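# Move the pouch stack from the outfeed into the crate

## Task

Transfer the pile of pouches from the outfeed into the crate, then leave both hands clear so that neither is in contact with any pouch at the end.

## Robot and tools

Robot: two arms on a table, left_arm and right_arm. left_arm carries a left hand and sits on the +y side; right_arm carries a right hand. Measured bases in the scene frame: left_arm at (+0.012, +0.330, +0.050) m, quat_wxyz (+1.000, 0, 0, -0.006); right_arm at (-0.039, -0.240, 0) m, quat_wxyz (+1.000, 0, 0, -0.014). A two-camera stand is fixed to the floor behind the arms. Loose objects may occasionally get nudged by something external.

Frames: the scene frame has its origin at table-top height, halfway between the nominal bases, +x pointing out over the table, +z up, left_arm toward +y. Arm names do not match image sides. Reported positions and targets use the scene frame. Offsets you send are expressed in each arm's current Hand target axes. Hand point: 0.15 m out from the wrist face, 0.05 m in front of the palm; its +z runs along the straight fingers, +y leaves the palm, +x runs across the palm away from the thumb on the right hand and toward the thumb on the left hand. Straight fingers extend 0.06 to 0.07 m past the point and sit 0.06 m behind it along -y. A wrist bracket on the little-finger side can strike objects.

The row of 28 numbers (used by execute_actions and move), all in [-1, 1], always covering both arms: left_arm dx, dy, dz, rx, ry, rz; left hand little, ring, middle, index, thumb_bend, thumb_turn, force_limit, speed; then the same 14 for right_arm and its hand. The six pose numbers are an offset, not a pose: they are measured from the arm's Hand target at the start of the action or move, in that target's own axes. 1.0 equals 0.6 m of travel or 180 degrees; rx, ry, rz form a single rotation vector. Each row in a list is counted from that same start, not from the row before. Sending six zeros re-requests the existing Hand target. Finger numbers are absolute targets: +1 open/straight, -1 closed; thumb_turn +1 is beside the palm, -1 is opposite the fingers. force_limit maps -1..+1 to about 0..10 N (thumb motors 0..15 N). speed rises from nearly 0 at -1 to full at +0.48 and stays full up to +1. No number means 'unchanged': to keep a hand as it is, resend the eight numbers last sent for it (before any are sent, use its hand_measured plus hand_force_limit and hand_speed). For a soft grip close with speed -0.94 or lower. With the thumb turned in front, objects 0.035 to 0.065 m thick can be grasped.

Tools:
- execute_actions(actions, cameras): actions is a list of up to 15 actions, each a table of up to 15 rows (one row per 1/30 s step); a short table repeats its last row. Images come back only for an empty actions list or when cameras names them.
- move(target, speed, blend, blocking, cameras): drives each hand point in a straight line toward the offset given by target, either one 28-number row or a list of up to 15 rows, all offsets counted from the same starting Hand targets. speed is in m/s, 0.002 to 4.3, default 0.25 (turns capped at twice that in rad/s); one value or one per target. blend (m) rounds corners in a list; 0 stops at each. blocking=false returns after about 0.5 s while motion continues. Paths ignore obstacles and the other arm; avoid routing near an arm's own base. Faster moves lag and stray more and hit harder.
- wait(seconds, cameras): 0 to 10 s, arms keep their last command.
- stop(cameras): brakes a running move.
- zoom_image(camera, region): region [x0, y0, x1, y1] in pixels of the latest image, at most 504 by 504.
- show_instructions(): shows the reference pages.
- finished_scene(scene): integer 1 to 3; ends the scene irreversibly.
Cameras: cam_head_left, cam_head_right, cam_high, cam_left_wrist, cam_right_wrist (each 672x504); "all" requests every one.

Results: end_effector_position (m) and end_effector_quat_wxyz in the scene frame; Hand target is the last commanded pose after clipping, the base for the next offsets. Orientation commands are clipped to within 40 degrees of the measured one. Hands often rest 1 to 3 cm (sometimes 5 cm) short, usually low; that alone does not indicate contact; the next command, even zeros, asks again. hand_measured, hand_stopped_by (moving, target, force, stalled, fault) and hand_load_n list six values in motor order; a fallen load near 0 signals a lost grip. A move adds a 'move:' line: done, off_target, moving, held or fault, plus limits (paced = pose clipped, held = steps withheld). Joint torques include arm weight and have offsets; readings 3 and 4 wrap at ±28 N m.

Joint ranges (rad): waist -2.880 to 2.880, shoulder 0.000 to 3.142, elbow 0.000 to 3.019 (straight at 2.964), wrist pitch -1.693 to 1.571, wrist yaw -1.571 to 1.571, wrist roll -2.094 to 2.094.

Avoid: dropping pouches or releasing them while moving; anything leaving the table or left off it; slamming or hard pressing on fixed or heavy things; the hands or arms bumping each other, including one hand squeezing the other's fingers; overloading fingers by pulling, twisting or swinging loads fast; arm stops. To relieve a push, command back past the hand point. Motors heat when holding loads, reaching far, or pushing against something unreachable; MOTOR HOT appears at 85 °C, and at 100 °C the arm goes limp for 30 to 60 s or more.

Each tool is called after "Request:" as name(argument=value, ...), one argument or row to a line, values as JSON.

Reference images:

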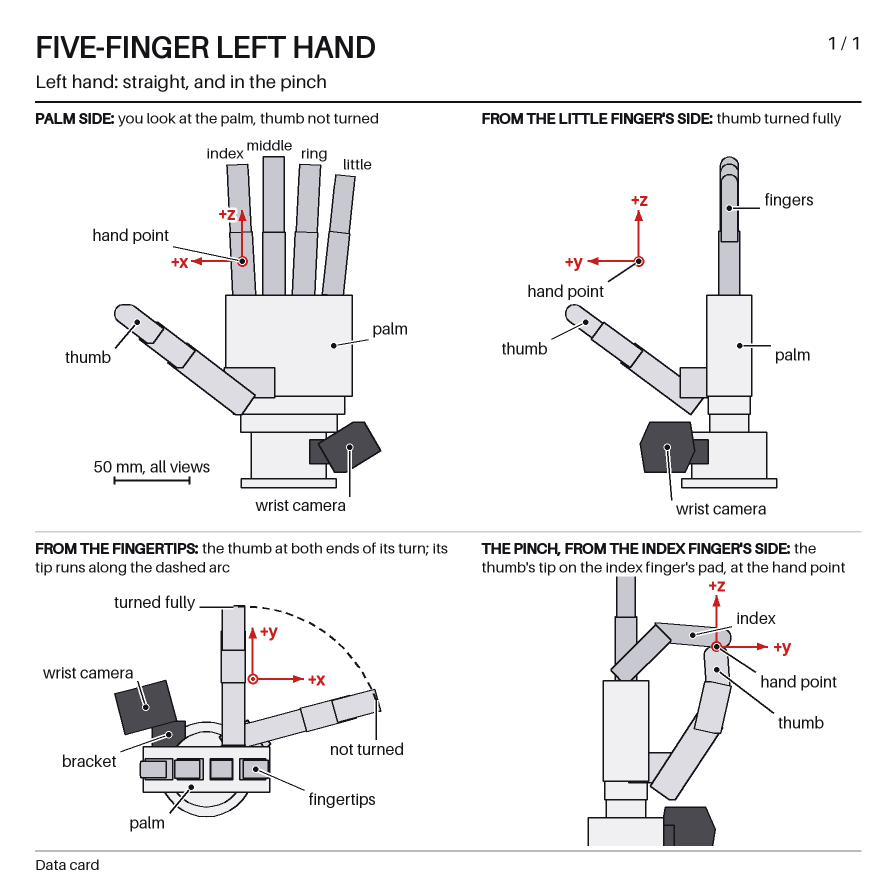

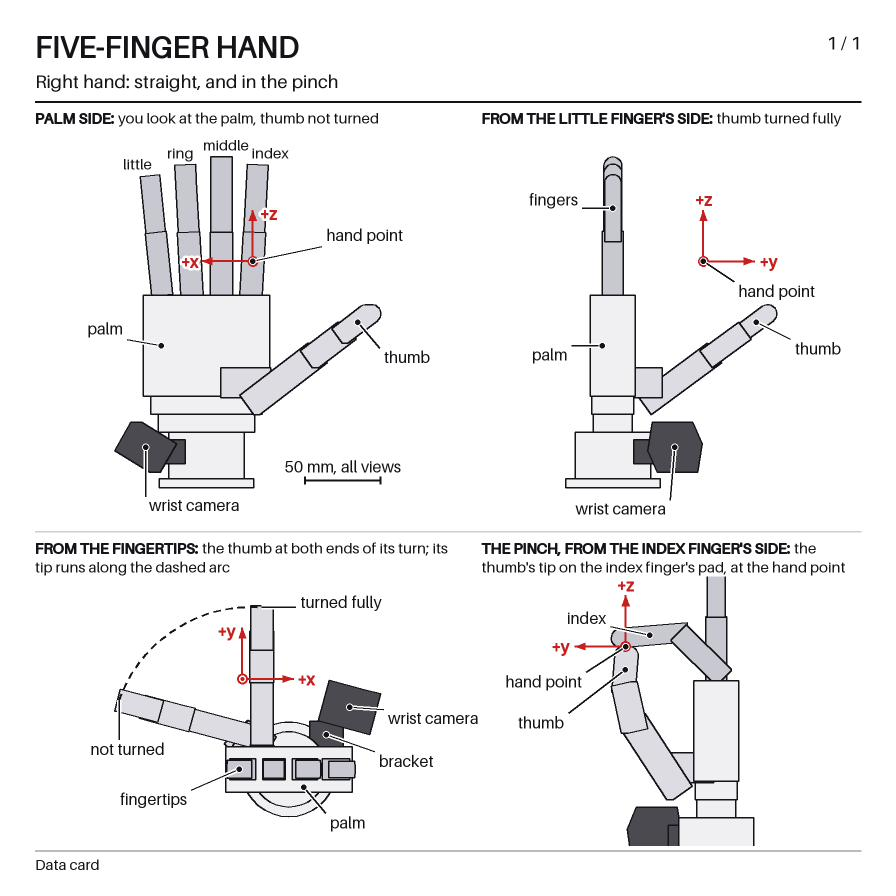

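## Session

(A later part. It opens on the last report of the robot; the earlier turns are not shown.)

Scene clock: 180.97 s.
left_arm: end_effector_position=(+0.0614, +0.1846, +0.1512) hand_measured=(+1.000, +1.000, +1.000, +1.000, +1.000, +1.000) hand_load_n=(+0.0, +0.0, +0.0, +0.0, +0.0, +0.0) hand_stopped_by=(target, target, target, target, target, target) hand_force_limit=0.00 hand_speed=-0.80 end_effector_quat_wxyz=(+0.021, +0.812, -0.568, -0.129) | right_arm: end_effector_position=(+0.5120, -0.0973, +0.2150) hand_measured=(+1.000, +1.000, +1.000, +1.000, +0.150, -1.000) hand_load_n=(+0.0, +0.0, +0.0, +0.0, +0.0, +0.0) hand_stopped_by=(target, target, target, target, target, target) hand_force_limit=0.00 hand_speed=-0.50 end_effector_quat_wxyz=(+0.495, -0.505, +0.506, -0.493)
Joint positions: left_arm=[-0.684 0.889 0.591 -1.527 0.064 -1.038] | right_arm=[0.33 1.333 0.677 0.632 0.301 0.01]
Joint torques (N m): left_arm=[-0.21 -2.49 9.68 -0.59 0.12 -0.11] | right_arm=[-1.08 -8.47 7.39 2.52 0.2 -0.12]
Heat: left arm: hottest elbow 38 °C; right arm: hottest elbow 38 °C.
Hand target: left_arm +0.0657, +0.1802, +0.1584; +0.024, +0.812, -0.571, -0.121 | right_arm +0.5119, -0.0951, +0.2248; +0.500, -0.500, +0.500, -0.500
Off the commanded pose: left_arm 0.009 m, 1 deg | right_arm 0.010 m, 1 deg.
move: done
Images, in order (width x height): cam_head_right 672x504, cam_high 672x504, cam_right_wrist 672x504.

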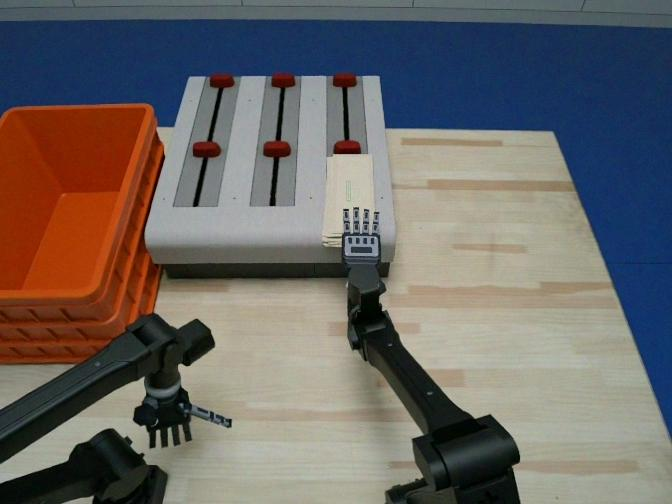

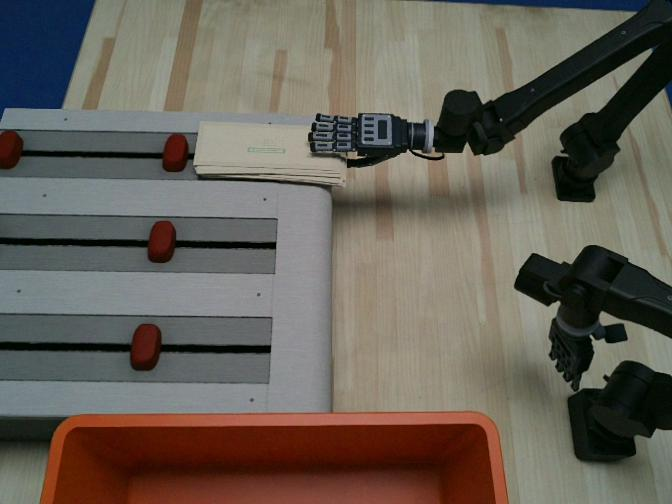

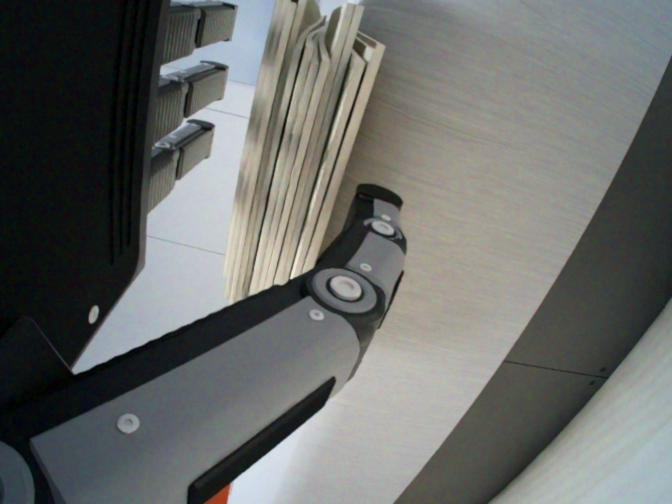

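Request:
move(
  target=[0,0,0,0,0,0,1,1,1,1,1,1,0,-0.8,0,0.015,0.0735,0.008,0,0,1,1,1,1,0.15,-1,0,-0.5],
  cameras=["cam_head_right","cam_high","cam_right_wrist"],
  speed=0.08,
)

Request:
zoom_image(
  camera="cam_right_wrist",
  region=[100, 0, 500, 400],
)

Request:
zoom_image(
  camera="cam_high",
  region=[180, 60, 540, 260],
)

Scene clock: 185.67 s.
left_arm: end_effector_position=(+0.0614, +0.1846, +0.1512) hand_measured=(+1.000, +1.000, +1.000, +1.000, +1.000, +1.000) hand_load_n=(+0.0, +0.0, +0.0, +0.0, +0.0, +0.0) hand_stopped_by=(target, target, target, target, target, target) hand_force_limit=0.00 hand_speed=-0.80 end_effector_quat_wxyz=(+0.021, +0.812, -0.568, -0.129) | right_arm: end_effector_position=(+0.5382, -0.0965, +0.1969) hand_measured=(+1.000, +1.000, +1.000, +1.000, +0.150, -1.000) hand_load_n=(+0.0, +0.0, +0.0, -0.5, +0.5, -0.5) hand_stopped_by=(target, target, target, target, target, target) hand_force_limit=0.00 hand_speed=-0.50 end_effector_quat_wxyz=(+0.494, -0.505, +0.505, -0.496)
Joint positions: left_arm=[-0.684 0.889 0.591 -1.527 0.064 -1.038] | right_arm=[0.315 1.439 0.719 0.698 0.289 0.004]
Joint torques (N m): left_arm=[-0.26 -2.37 9.7 -0.58 0.12 -0.11] | right_arm=[-2.55 -7.47 10.09 3.14 -0.25 -0.21]
Heat: left arm: hottest elbow 38 °C; right arm: hottest elbow 38 °C.
Hand target: left_arm +0.0657, +0.1802, +0.1584; +0.024, +0.812, -0.571, -0.121 | right_arm +0.5560, -0.0952, +0.2157; +0.506, -0.493, +0.494, -0.506
Off the commanded pose: left_arm 0.009 m, 1 deg | right_arm 0.026 m, 3 deg.
move: off_target (right_arm)
Images, in order (width x height): cam_head_right 672x504, cam_high 672x504, cam_right_wrist 672x504.

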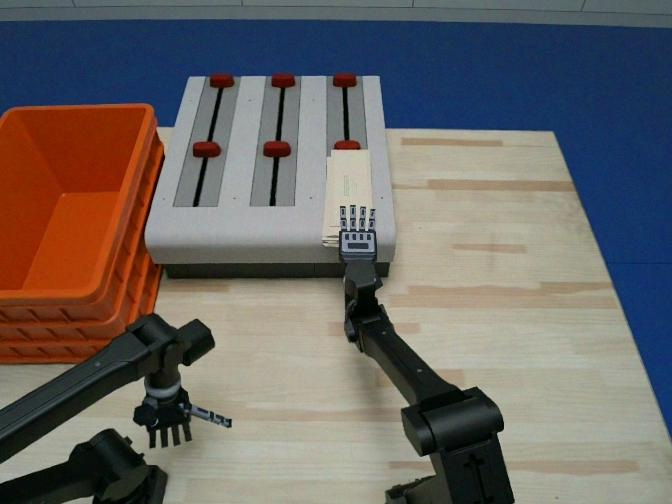

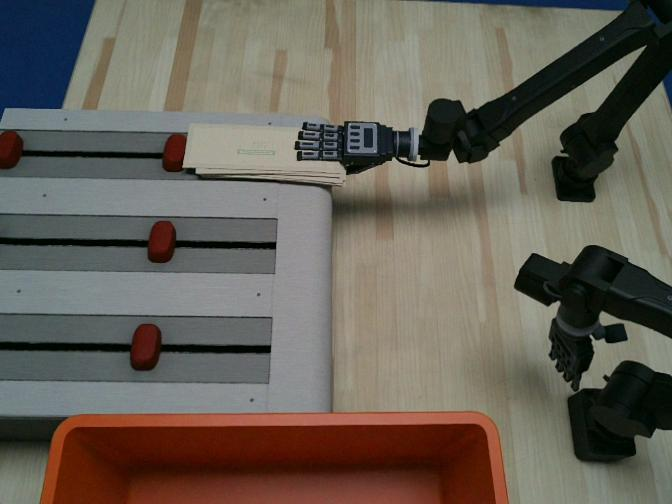

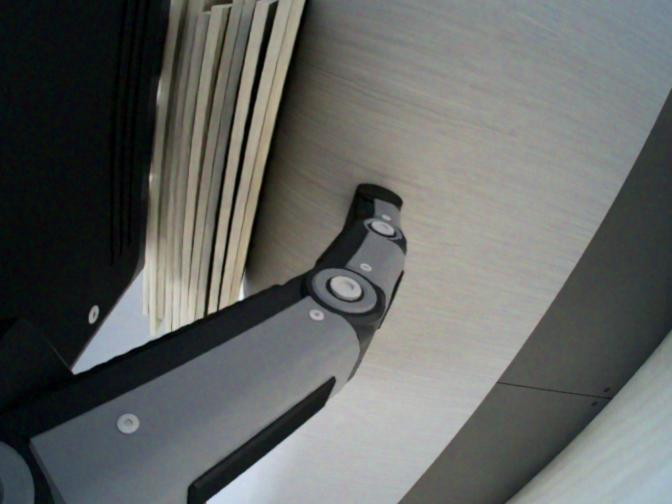

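Scaled by 1.260 from the camera's 672x504 image, which has a finer 960x720 frame.

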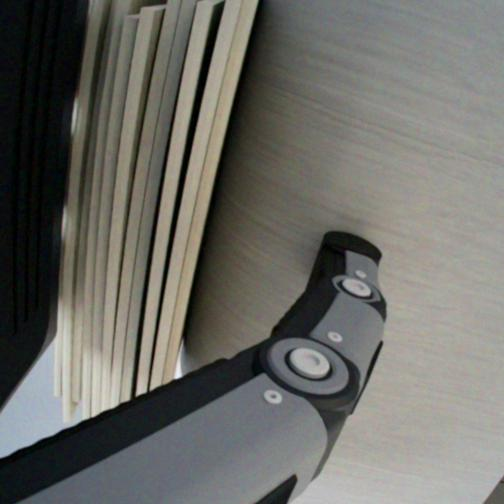

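Scaled by 1.400 from the camera's 672x504 image, which has a finer 960x720 frame.

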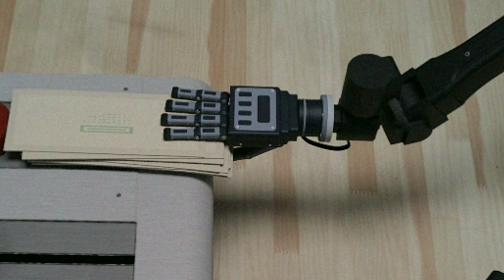

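Request:
move(
  target=[
    [0,0,0,0,0,0,1,1,1,1,1,1,0,-0.8,0,0.043,0,-0.025,0,0,1,1,1,1,0.5,-1,0,-0.5],
    [0,0,0,0,0,0,1,1,1,1,1,1,0,-0.8,0,0.043,-0.075,-0.025,0,0,1,1,1,1,0.5,-1,0,-0.5],
    [0,0,0,0,0,0,1,1,1,1,1,1,0,-0.8,0,-0.037,-0.075,0,0,0,1,1,1,1,0.5,-1,0,-0.5],
  ],
  cameras=["cam_head_right","cam_high","cam_right_wrist"],
  speed=0.08,
)

Request:
zoom_image(
  camera="cam_high",
  region=[180, 60, 540, 260],
)

Request:
zoom_image(
  camera="cam_head_right",
  region=[290, 130, 430, 310],
)

Scene clock: 195.47 s.
left_arm: end_effector_position=(+0.0614, +0.1846, +0.1512) hand_measured=(+1.000, +1.000, +1.000, +1.000, +1.000, +1.000) hand_load_n=(+0.0, +0.0, +0.0, +0.0, +0.0, +0.0) hand_stopped_by=(target, target, target, target, target, target) hand_force_limit=0.00 hand_speed=-0.80 end_effector_quat_wxyz=(+0.021, +0.812, -0.568, -0.129) | right_arm: end_effector_position=(+0.5095, -0.0973, +0.2274) hand_measured=(+1.000, +1.000, +1.000, +1.000, +0.500, -1.000) hand_load_n=(+0.0, +0.0, +0.0, +0.0, +0.0, +0.0) hand_stopped_by=(target, target, target, target, target, target) hand_force_limit=0.00 hand_speed=-0.50 end_effector_quat_wxyz=(+0.507, -0.493, +0.500, -0.500)
Joint positions: left_arm=[-0.684 0.889 0.591 -1.527 0.064 -1.038] | right_arm=[0.332 1.315 0.668 0.66 0.304 0.01]
Joint torques (N m): left_arm=[-0.26 -2.43 9.69 -0.58 0.13 -0.11] | right_arm=[-1.38 -8.18 8.08 1.68 0.21 -0.22]
Heat: left arm: hottest elbow 38 °C; right arm: hottest elbow 40 °C.
Hand target: left_arm +0.0657, +0.1802, +0.1584; +0.024, +0.812, -0.571, -0.121 | right_arm +0.5104, -0.0951, +0.2368; +0.506, -0.493, +0.494, -0.506
Off the commanded pose: left_arm 0.009 m, 1 deg | right_arm 0.010 m, 1 deg.
move: done
Images, in order (width x height): cam_head_right 672x504, cam_high 672x504, cam_right_wrist 672x504.

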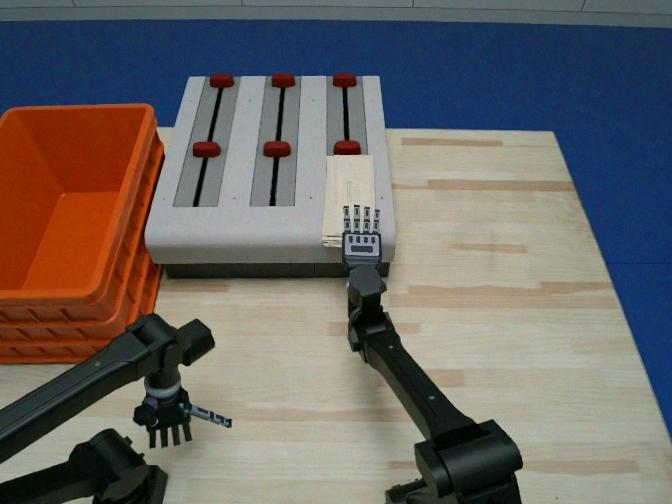

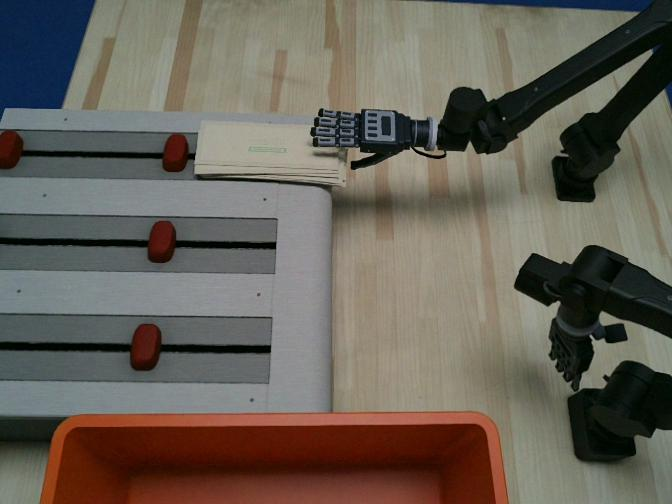

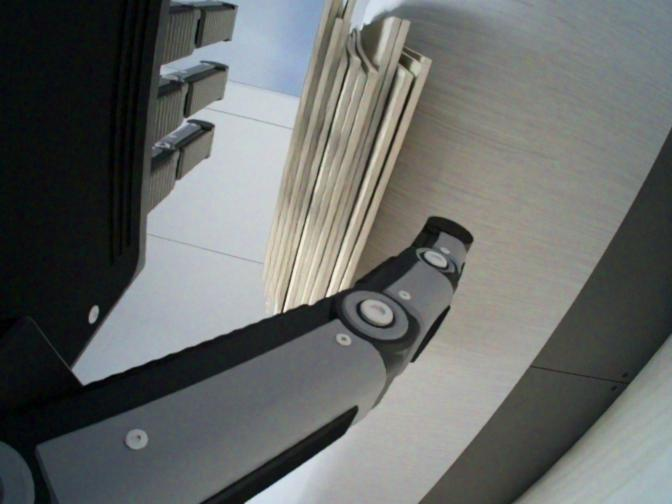

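Scaled by 1.400 from the camera's 672x504 image, which has a finer 960x720 frame.

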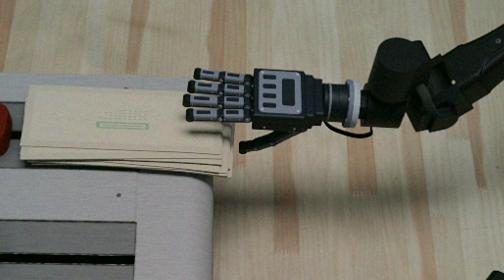

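Scaled by 2.800 from the camera's 672x504 image, which has a finer 960x720 frame.

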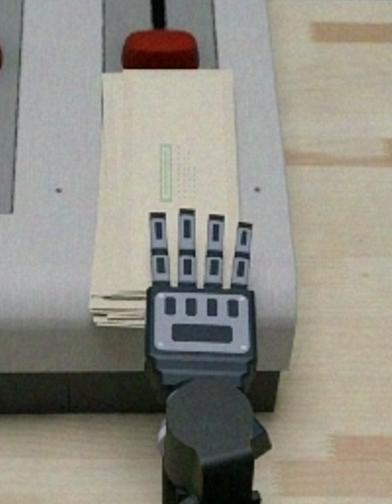

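Request:
move(
  target=[0,0,0,0,0,0,1,1,1,1,1,1,0,-0.8,0,0.005,0.084,0,0,0,1,1,1,1,0.5,-1,0,-0.5],
  cameras=["cam_high","cam_right_wrist"],
  speed=0.08,
)

Request:
zoom_image(
  camera="cam_right_wrist",
  region=[100, 0, 500, 400],
)

Request:
zoom_image(
  camera="cam_high",
  region=[180, 60, 540, 260],
)

Scene clock: 199.10 s.
left_arm: end_effector_position=(+0.0614, +0.1846, +0.1512) hand_measured=(+1.000, +1.000, +1.000, +1.000, +1.000, +1.000) hand_load_n=(+0.0, +0.5, +0.0, +0.0, +0.0, +0.0) hand_stopped_by=(target, target, target, target, target, target) hand_force_limit=0.00 hand_speed=-0.80 end_effector_quat_wxyz=(+0.021, +0.812, -0.568, -0.129) | right_arm: end_effector_position=(+0.5442, -0.0945, +0.2164) hand_measured=(+1.000, +1.000, +1.000, +1.000, +0.500, -1.000) hand_load_n=(+0.0, +0.0, +0.0, +0.0, +0.5, +0.0) hand_stopped_by=(target, target, target, target, target, target) hand_force_limit=0.00 hand_speed=-0.50 end_effector_quat_wxyz=(+0.501, -0.501, +0.503, -0.495)
Joint positions: left_arm=[-0.684 0.889 0.591 -1.527 0.064 -1.038] | right_arm=[0.311 1.419 0.751 0.66 0.278 0.01]
Joint torques (N m): left_arm=[-0.32 -2.37 9.7 -0.58 0.12 -0.1] | right_arm=[-2.43 -7.82 10.65 2.07 -0.26 -0.21]
Heat: left arm: hottest elbow 38 °C; right arm: hottest elbow 40 °C.
Hand target: left_arm +0.0657, +0.1802, +0.1584; +0.024, +0.812, -0.571, -0.121 | right_arm +0.5609, -0.0950, +0.2353; +0.506, -0.493, +0.494, -0.506
Off the commanded pose: left_arm 0.009 m, 1 deg | right_arm 0.025 m, 2 deg.
move: off_target (right_arm)
Images, in order (width x height): cam_high 672x504, cam_right_wrist 672x504.

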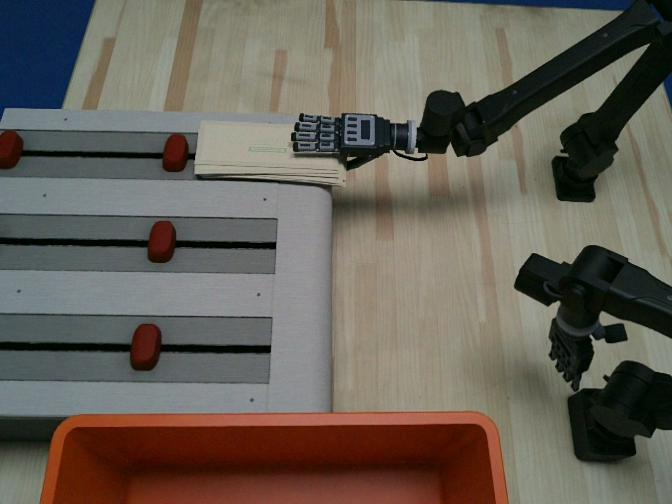

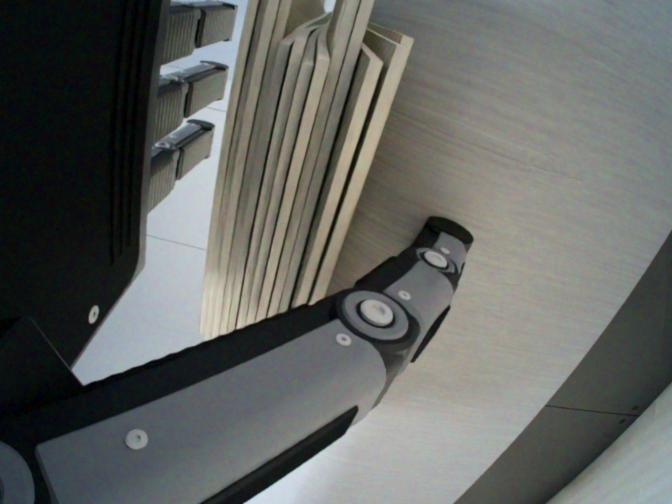

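Scaled by 1.260 from the camera's 672x504 image, which has a finer 960x720 frame.

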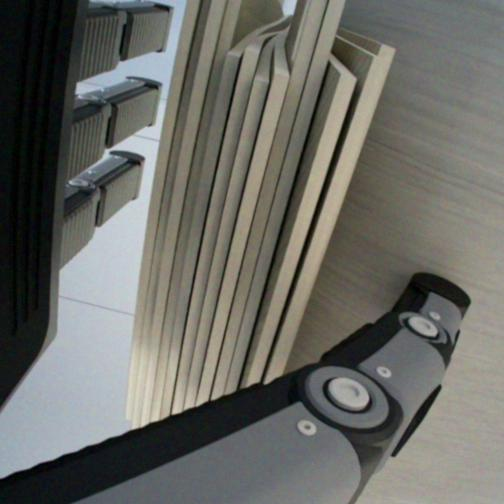

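Scaled by 1.400 from the camera's 672x504 image, which has a finer 960x720 frame.

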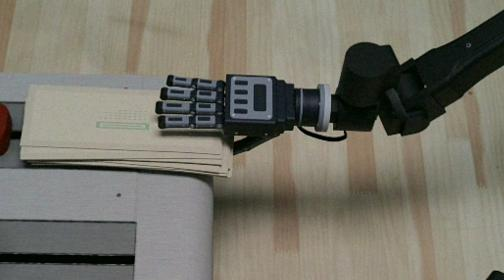

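Request:
move(
  target=[
    [0,0,0,0,0,0,1,1,1,1,1,1,0,-0.8,0,0.032,0.005,0,0,0,1,1,1,1,0.5,-1,0,-0.5],
    [0,0,0,0,0,0,1,1,1,1,1,1,0,-0.8,0,0.032,0.005,0,0,0,1,1,1,1,-0.95,-1,0.2,-0.75],
  ],
  cameras=["cam_high","cam_right_wrist","cam_head_right"],
  speed=0.08,
)

Request:
zoom_image(
  camera="cam_right_wrist",
  region=[100, 0, 500, 400],
)

Request:
zoom_image(
  camera="cam_high",
  region=[180, 60, 540, 260],
)

Scene clock: 204.90 s.
left_arm: end_effector_position=(+0.0614, +0.1846, +0.1512) hand_measured=(+1.000, +1.000, +1.000, +1.000, +1.000, +1.000) hand_load_n=(+0.0, +0.0, +0.5, +0.0, +0.0, +0.0) hand_stopped_by=(target, target, target, target, target, target) hand_force_limit=0.00 hand_speed=-0.80 end_effector_quat_wxyz=(+0.021, +0.812, -0.568, -0.129) | right_arm: end_effector_position=(+0.5428, -0.0984, +0.1997) hand_measured=(+1.000, +1.000, +1.000, +1.000, +0.270, -1.000) hand_load_n=(+0.0, +0.0, +0.0, +0.5, +10.0, -2.0) hand_stopped_by=(target, target, target, target, force, target) hand_force_limit=0.20 hand_speed=-0.75 end_effector_quat_wxyz=(+0.488, -0.511, +0.502, -0.499)
Joint positions: left_arm=[-0.684 0.889 0.591 -1.527 0.064 -1.038] | right_arm=[0.309 1.441 0.736 0.68 0.283 -0.013]
Joint torques (N m): left_arm=[-0.21 -2.32 9.69 -0.62 0.12 -0.11] | right_arm=[-2.55 -6.42 10.45 3.82 -0.29 -0.07]
Heat: left arm: hottest elbow 38 °C; right arm: hottest elbow 41 °C.
Hand target: left_arm +0.0657, +0.1802, +0.1584; +0.024, +0.812, -0.571, -0.121 | right_arm +0.5644, -0.0952, +0.2162; +0.506, -0.493, +0.494, -0.506
Off the commanded pose: left_arm 0.009 m, 1 deg | right_arm 0.027 m, 3 deg.
move: off_target (right_arm); target 2's new numbers were sent with right_arm's hand 0.018 m and 2 deg from that target
Images, in order (width x height): cam_head_right 672x504, cam_high 672x504, cam_right_wrist 672x504.

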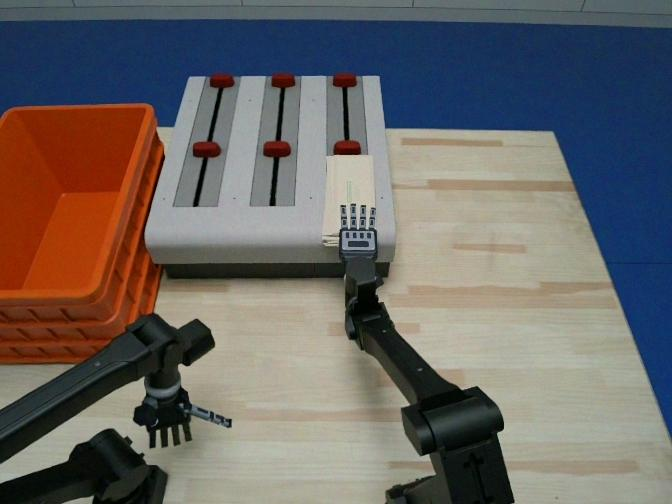

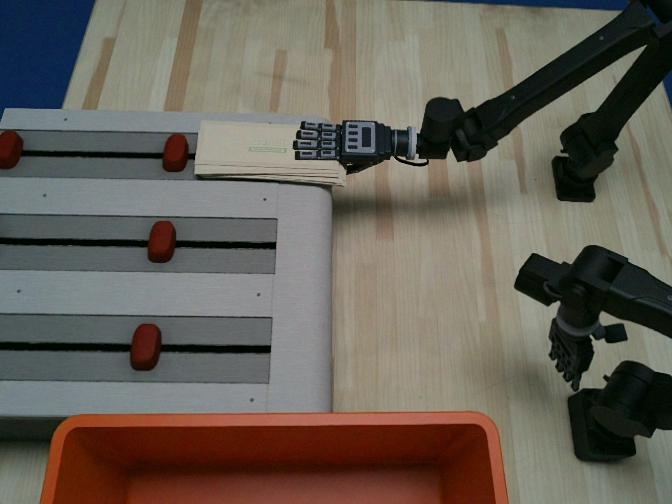

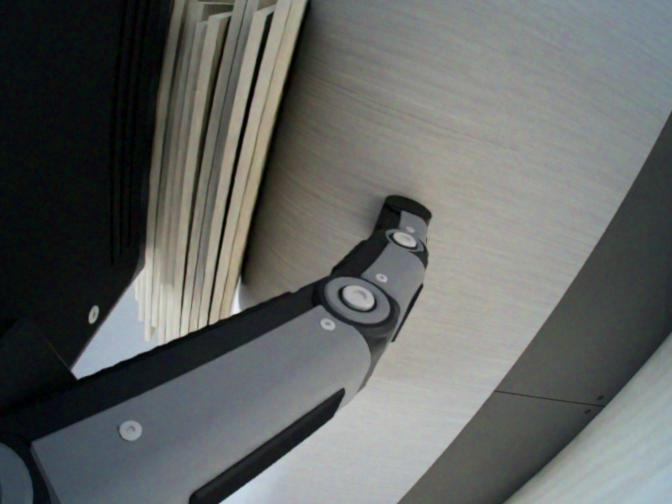

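Scaled by 1.260 from the camera's 672x504 image, which has a finer 960x720 frame.

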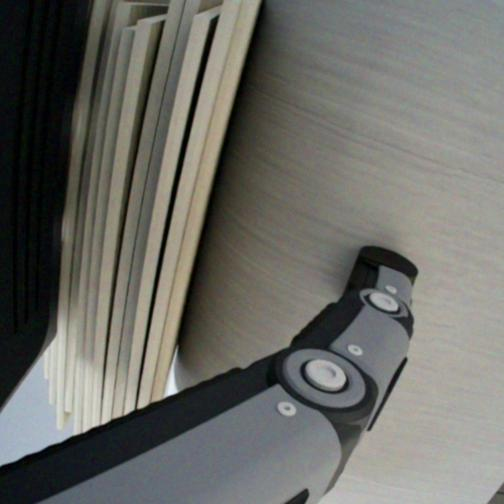

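Scaled by 1.400 from the camera's 672x504 image, which has a finer 960x720 frame.

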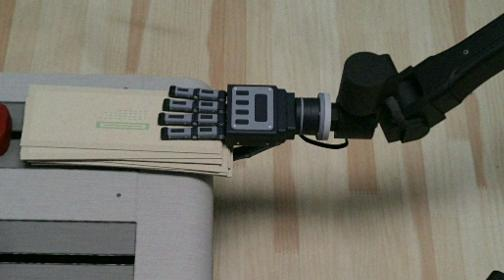

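Request:
move(
  target=[
    [0,0,0,0,0,0,1,1,1,1,1,1,0,-0.8,0,0,0,0,0,0,1,1,1,1,0.5,-1,0,-0.5],
    [0,0,0,0,0,0,1,1,1,1,1,1,0,-0.8,0,0.01,-0.04,-0.01,0,0,1,1,1,1,0.1,-1,0,-0.5],
  ],
  cameras=["cam_right_wrist","cam_high"],
  speed=0.08,
)

Scene clock: 210.90 s.
left_arm: end_effector_position=(+0.0614, +0.1846, +0.1512) hand_measured=(+1.000, +1.000, +1.000, +1.000, +1.000, +1.000) hand_load_n=(+0.0, +0.0, +0.0, +0.0, +0.0, +0.0) hand_stopped_by=(target, target, target, target, target, target) hand_force_limit=0.00 hand_speed=-0.80 end_effector_quat_wxyz=(+0.021, +0.812, -0.568, -0.129) | right_arm: end_effector_position=(+0.5385, -0.0966, +0.1983) hand_measured=(+1.000, +1.000, +1.000, +1.000, +0.102, -1.000) hand_load_n=(+0.0, +0.0, +0.0, +0.0, +2.5, +0.0) hand_stopped_by=(target, target, target, target, target, target) hand_force_limit=0.00 hand_speed=-0.50 end_effector_quat_wxyz=(+0.491, -0.512, +0.500, -0.497)
Joint positions: left_arm=[-0.684 0.889 0.591 -1.527 0.064 -1.038] | right_arm=[0.313 1.434 0.724 0.686 0.28 -0.011]
Joint torques (N m): left_arm=[-0.32 -2.43 9.66 -0.59 0.12 -0.1] | right_arm=[-1.61 -9.52 7.62 2.06 0.2 0.04]
Heat: left arm: hottest elbow 38 °C; right arm: hottest elbow 41 °C.
Hand target: left_arm +0.0657, +0.1802, +0.1584; +0.024, +0.812, -0.571, -0.121 | right_arm +0.5405, -0.0952, +0.2096; +0.499, -0.501, +0.502, -0.499
Off the commanded pose: left_arm 0.009 m, 1 deg | right_arm 0.012 m, 2 deg.
move: off_target (right_arm)
Images, in order (width x height): cam_high 672x504, cam_right_wrist 672x504.

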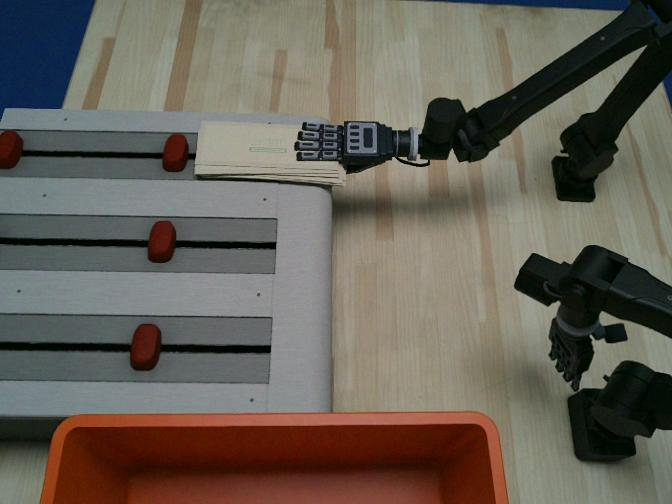

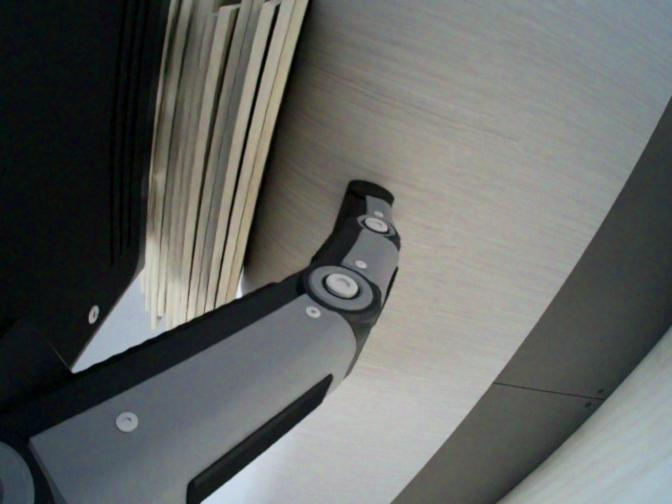

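Request:
move(
  target=[0,0,0,0,0,0,1,1,1,1,1,1,0,-0.8,0,0,0,0,0,0,1,1,1,1,-0.95,-1,0.2,-0.75],
  cameras=["cam_right_wrist","cam_high"],
  speed=0.08,
)

Request:
zoom_image(
  camera="cam_right_wrist",
  region=[100, 0, 500, 400],
)

Request:
zoom_image(
  camera="cam_high",
  region=[180, 60, 540, 260],
)

Scene clock: 215.23 s.
left_arm: end_effector_position=(+0.0614, +0.1846, +0.1512) hand_measured=(+1.000, +1.000, +1.000, +1.000, +1.000, +1.000) hand_load_n=(+0.0, +0.0, +0.0, +0.0, +0.0, +0.0) hand_stopped_by=(target, target, target, target, target, target) hand_force_limit=0.00 hand_speed=-0.80 end_effector_quat_wxyz=(+0.021, +0.812, -0.568, -0.129) | right_arm: end_effector_position=(+0.5384, -0.0958, +0.1986) hand_measured=(+1.000, +1.000, +1.000, +1.000, -0.400, -1.000) hand_load_n=(+0.0, +0.0, +0.0, +0.0, +11.0, +1.5) hand_stopped_by=(target, target, target, target, force, target) hand_force_limit=0.20 hand_speed=-0.75 end_effector_quat_wxyz=(+0.493, -0.510, +0.502, -0.495)
Joint positions: left_arm=[-0.684 0.889 0.591 -1.527 0.064 -1.038] | right_arm=[0.313 1.434 0.724 0.686 0.28 -0.002]
Joint torques (N m): left_arm=[-0.32 -2.37 9.69 -0.55 0.12 -0.11] | right_arm=[-1.55 -9.41 7.64 2.09 0.19 0.03]
Heat: left arm: hottest elbow 38 °C; right arm: hottest elbow 41 °C.
Hand target: left_arm +0.0657, +0.1802, +0.1584; +0.024, +0.812, -0.571, -0.121 | right_arm +0.5405, -0.0951, +0.2095; +0.498, -0.501, +0.502, -0.499
Off the commanded pose: left_arm 0.009 m, 1 deg | right_arm 0.011 m, 1 deg.
move: off_target (right_arm)
Images, in order (width x height): cam_high 672x504, cam_right_wrist 672x504.

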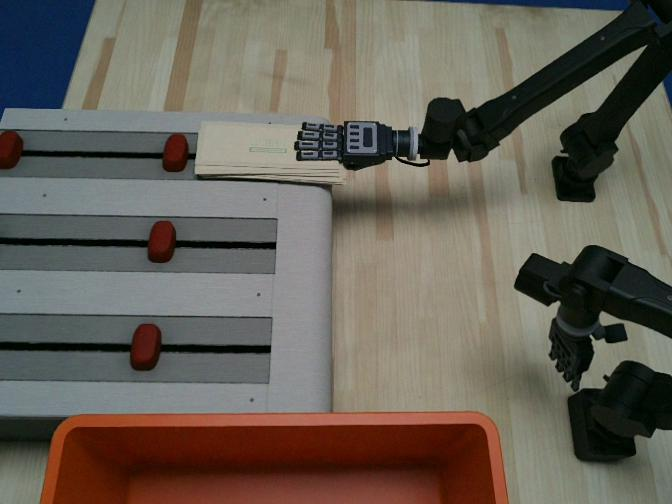

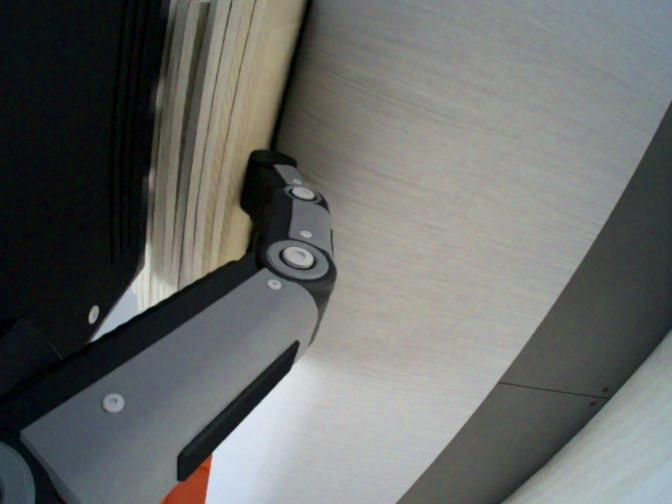

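Scaled by 1.260 from the camera's 672x504 image, which has a finer 960x720 frame.

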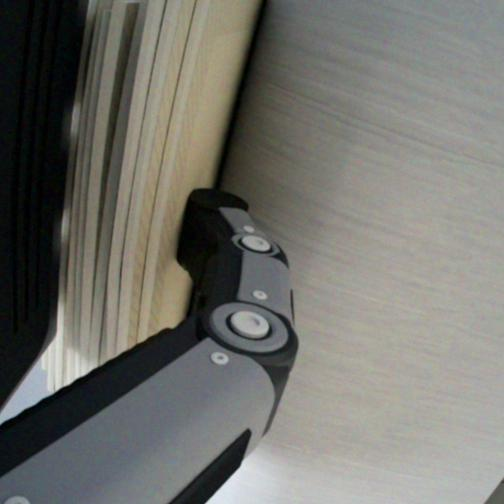

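Scaled by 1.400 from the camera's 672x504 image, which has a finer 960x720 frame.

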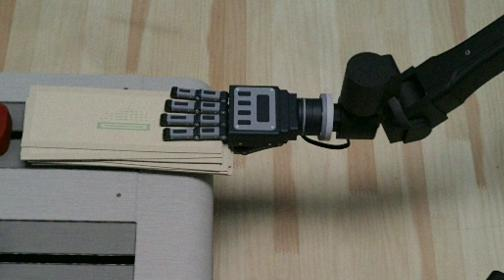

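Request:
move(
  target=[0,0,0,0,0,0,1,1,1,1,1,1,0,-0.8,0,-0.1,0,0,0,0,1,1,1,1,-0.95,-1,0.2,-0.75],
  cameras=["all"],
  speed=0.08,
)

Request:
zoom_image(
  camera="cam_right_wrist",
  region=[100, 0, 500, 400],
)

Request:
zoom_image(
  camera="cam_high",
  region=[180, 60, 540, 260],
)

Scene clock: 220.70 s.
left_arm: end_effector_position=(+0.0614, +0.1846, +0.1512) hand_measured=(+1.000, +1.000, +1.000, +1.000, +1.000, +1.000) hand_load_n=(+0.0, +0.0, +0.0, +0.0, +0.0, +0.0) hand_stopped_by=(target, target, target, target, target, target) hand_force_limit=0.00 hand_speed=-0.80 end_effector_quat_wxyz=(+0.021, +0.812, -0.568, -0.129) | right_arm: end_effector_position=(+0.5268, -0.0997, +0.2300) hand_measured=(+1.000, +1.000, +1.000, +1.000, -0.400, -1.000) hand_load_n=(+0.0, +0.0, +0.0, +0.0, +11.0, +1.5) hand_stopped_by=(target, target, target, target, force, target) hand_force_limit=0.20 hand_speed=-0.75 end_effector_quat_wxyz=(-0.477, +0.525, -0.508, +0.489)
Joint positions: left_arm=[-0.684 0.889 0.591 -1.527 0.064 -1.038] | right_arm=[0.313 1.326 0.76 0.496 0.28 -0.01]
Joint torques (N m): left_arm=[-0.26 -2.43 9.69 -0.58 0.12 -0.11] | right_arm=[-1.85 -9 11.63 1.92 0.18 0.04]
Heat: left arm: hottest elbow 38 °C; right arm: hottest elbow 41 °C.
Hand target: left_arm +0.0657, +0.1802, +0.1584; +0.024, +0.812, -0.571, -0.121 | right_arm +0.5409, -0.0952, +0.2695; -0.498, +0.501, -0.502, +0.499
Off the commanded pose: left_arm 0.009 m, 1 deg | right_arm 0.042 m, 4 deg.
move: off_target (right_arm)

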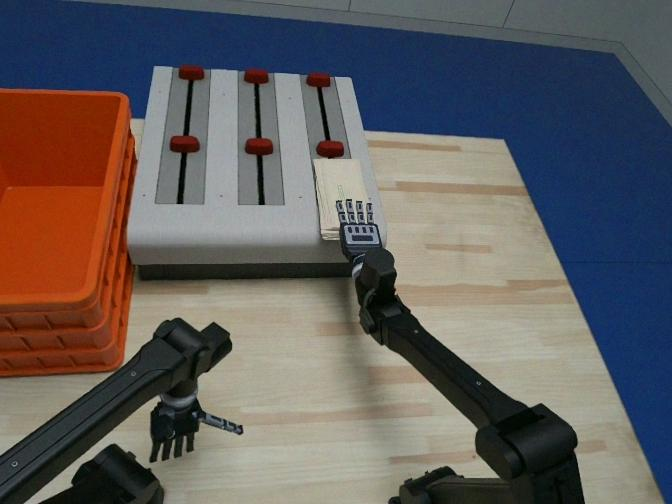

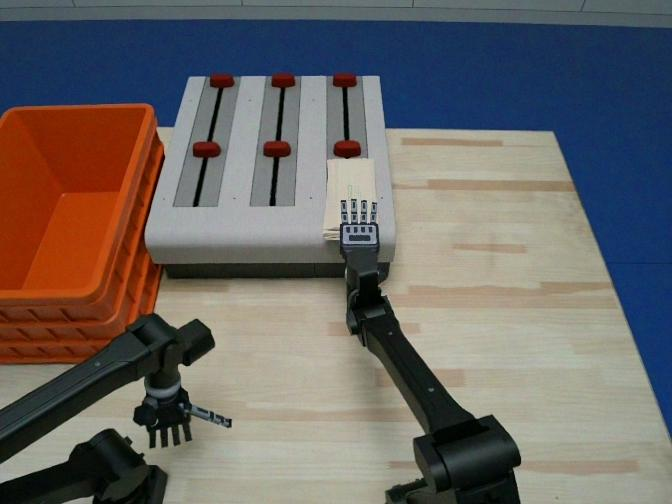

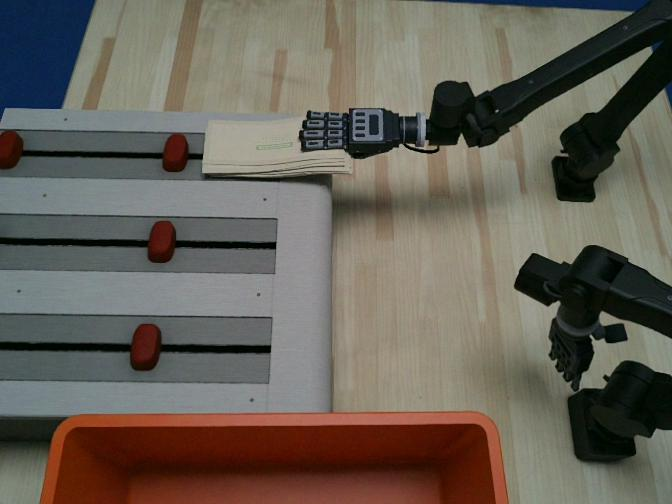

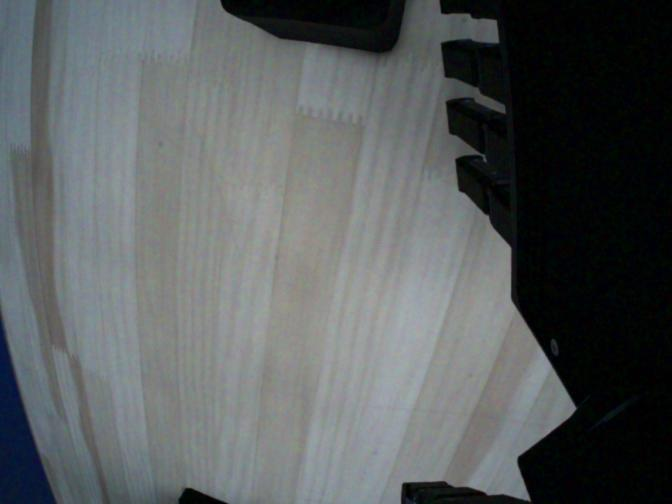

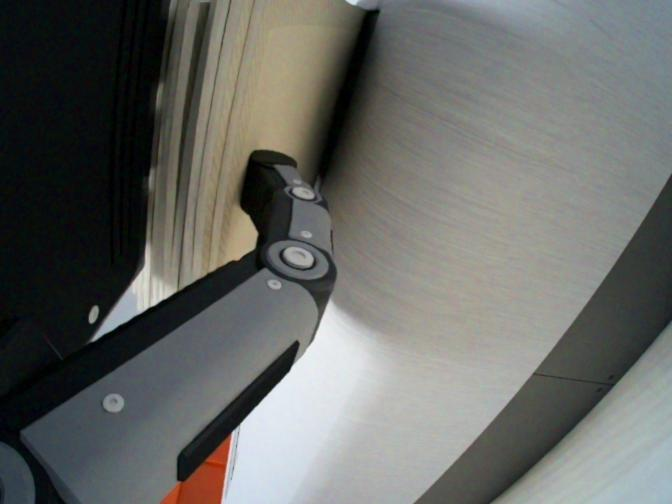

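Scaled by 1.260 from the camera's 672x504 image, which has a finer 960x720 frame.

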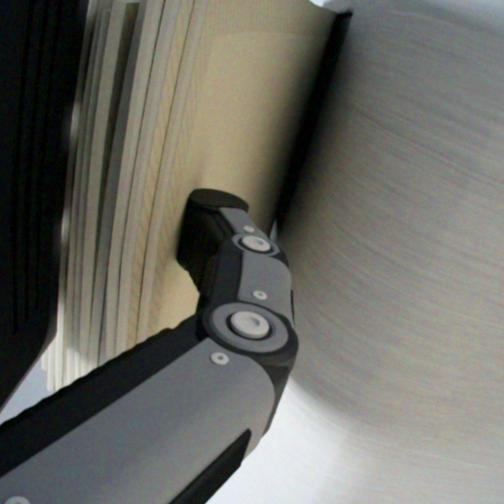

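Scaled by 1.400 from the camera's 672x504 image, which has a finer 960x720 frame.

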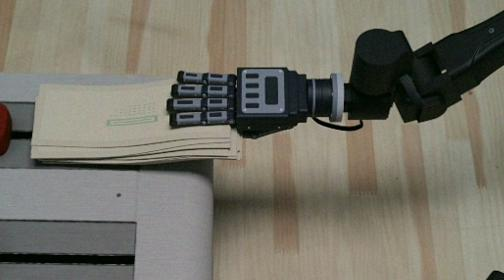

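Request:
move(
  target=[0,0,0,0,0,0,1,1,1,1,1,1,0,-0.8,0,-0.15,-0.08,0,0,0,1,1,1,1,-0.95,-1,0.2,-0.75],
  cameras=["cam_high","cam_head_right","cam_right_wrist"],
  speed=0.1,
)

Request:
zoom_image(
  camera="cam_high",
  region=[180, 30, 540, 230],
)

Scene clock: 224.63 s.
left_arm: end_effector_position=(+0.0614, +0.1846, +0.1512) hand_measured=(+1.000, +1.000, +1.000, +1.000, +1.000, +1.000) hand_load_n=(+0.0, +0.0, +0.0, +0.0, +0.0, +0.0) hand_stopped_by=(target, target, target, target, target, target) hand_force_limit=0.00 hand_speed=-0.80 end_effector_quat_wxyz=(+0.021, +0.812, -0.568, -0.129) | right_arm: end_effector_position=(+0.4846, -0.1017, +0.3127) hand_measured=(+1.000, +1.000, +1.000, +1.000, -0.400, -1.000) hand_load_n=(+0.0, +0.0, +0.0, +0.0, +11.5, +1.5) hand_stopped_by=(target, target, target, target, force, target) hand_force_limit=0.20 hand_speed=-0.75 end_effector_quat_wxyz=(-0.471, +0.528, -0.509, +0.490)
Joint positions: left_arm=[-0.684 0.889 0.591 -1.527 0.064 -1.038] | right_arm=[0.345 1.101 0.825 0.195 0.317 -0.013]
Joint torques (N m): left_arm=[-0.21 -2.43 9.69 -0.58 0.11 -0.11] | right_arm=[-1.38 -7.12 13.01 2 0.23 0.04]
Heat: left arm: hottest elbow 38 °C; right arm: hottest elbow 42 °C.
Hand target: left_arm +0.0657, +0.1802, +0.1584; +0.024, +0.812, -0.571, -0.121 | right_arm +0.4934, -0.0952, +0.3597; -0.498, +0.501, -0.502, +0.498
Off the commanded pose: left_arm 0.009 m, 1 deg | right_arm 0.048 m, 5 deg.
move: off_target (right_arm)
Images, in order (width x height): cam_head_right 672x504, cam_high 672x504, cam_right_wrist 672x504.

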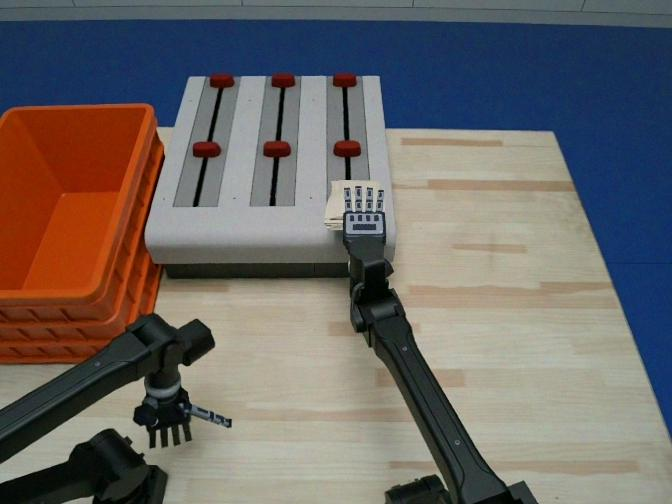

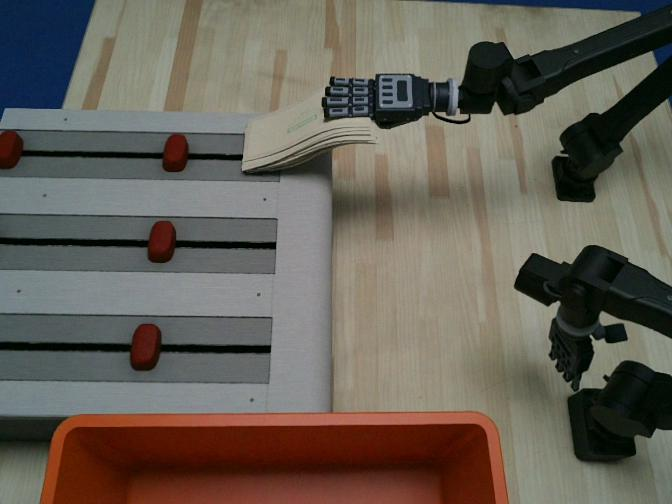

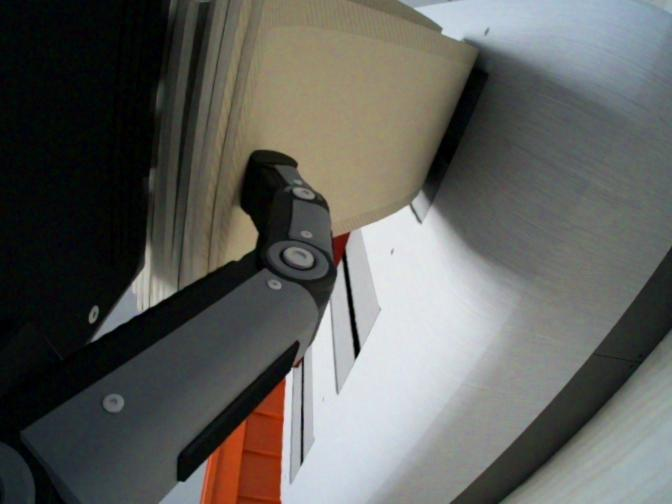

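Scaled by 1.400 from the camera's 672x504 image, which has a finer 960x720 frame.

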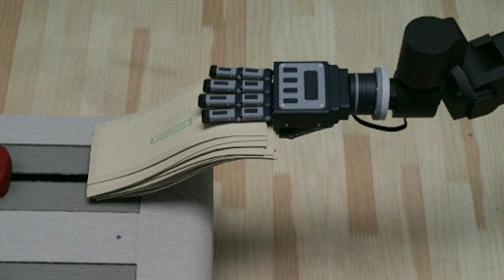

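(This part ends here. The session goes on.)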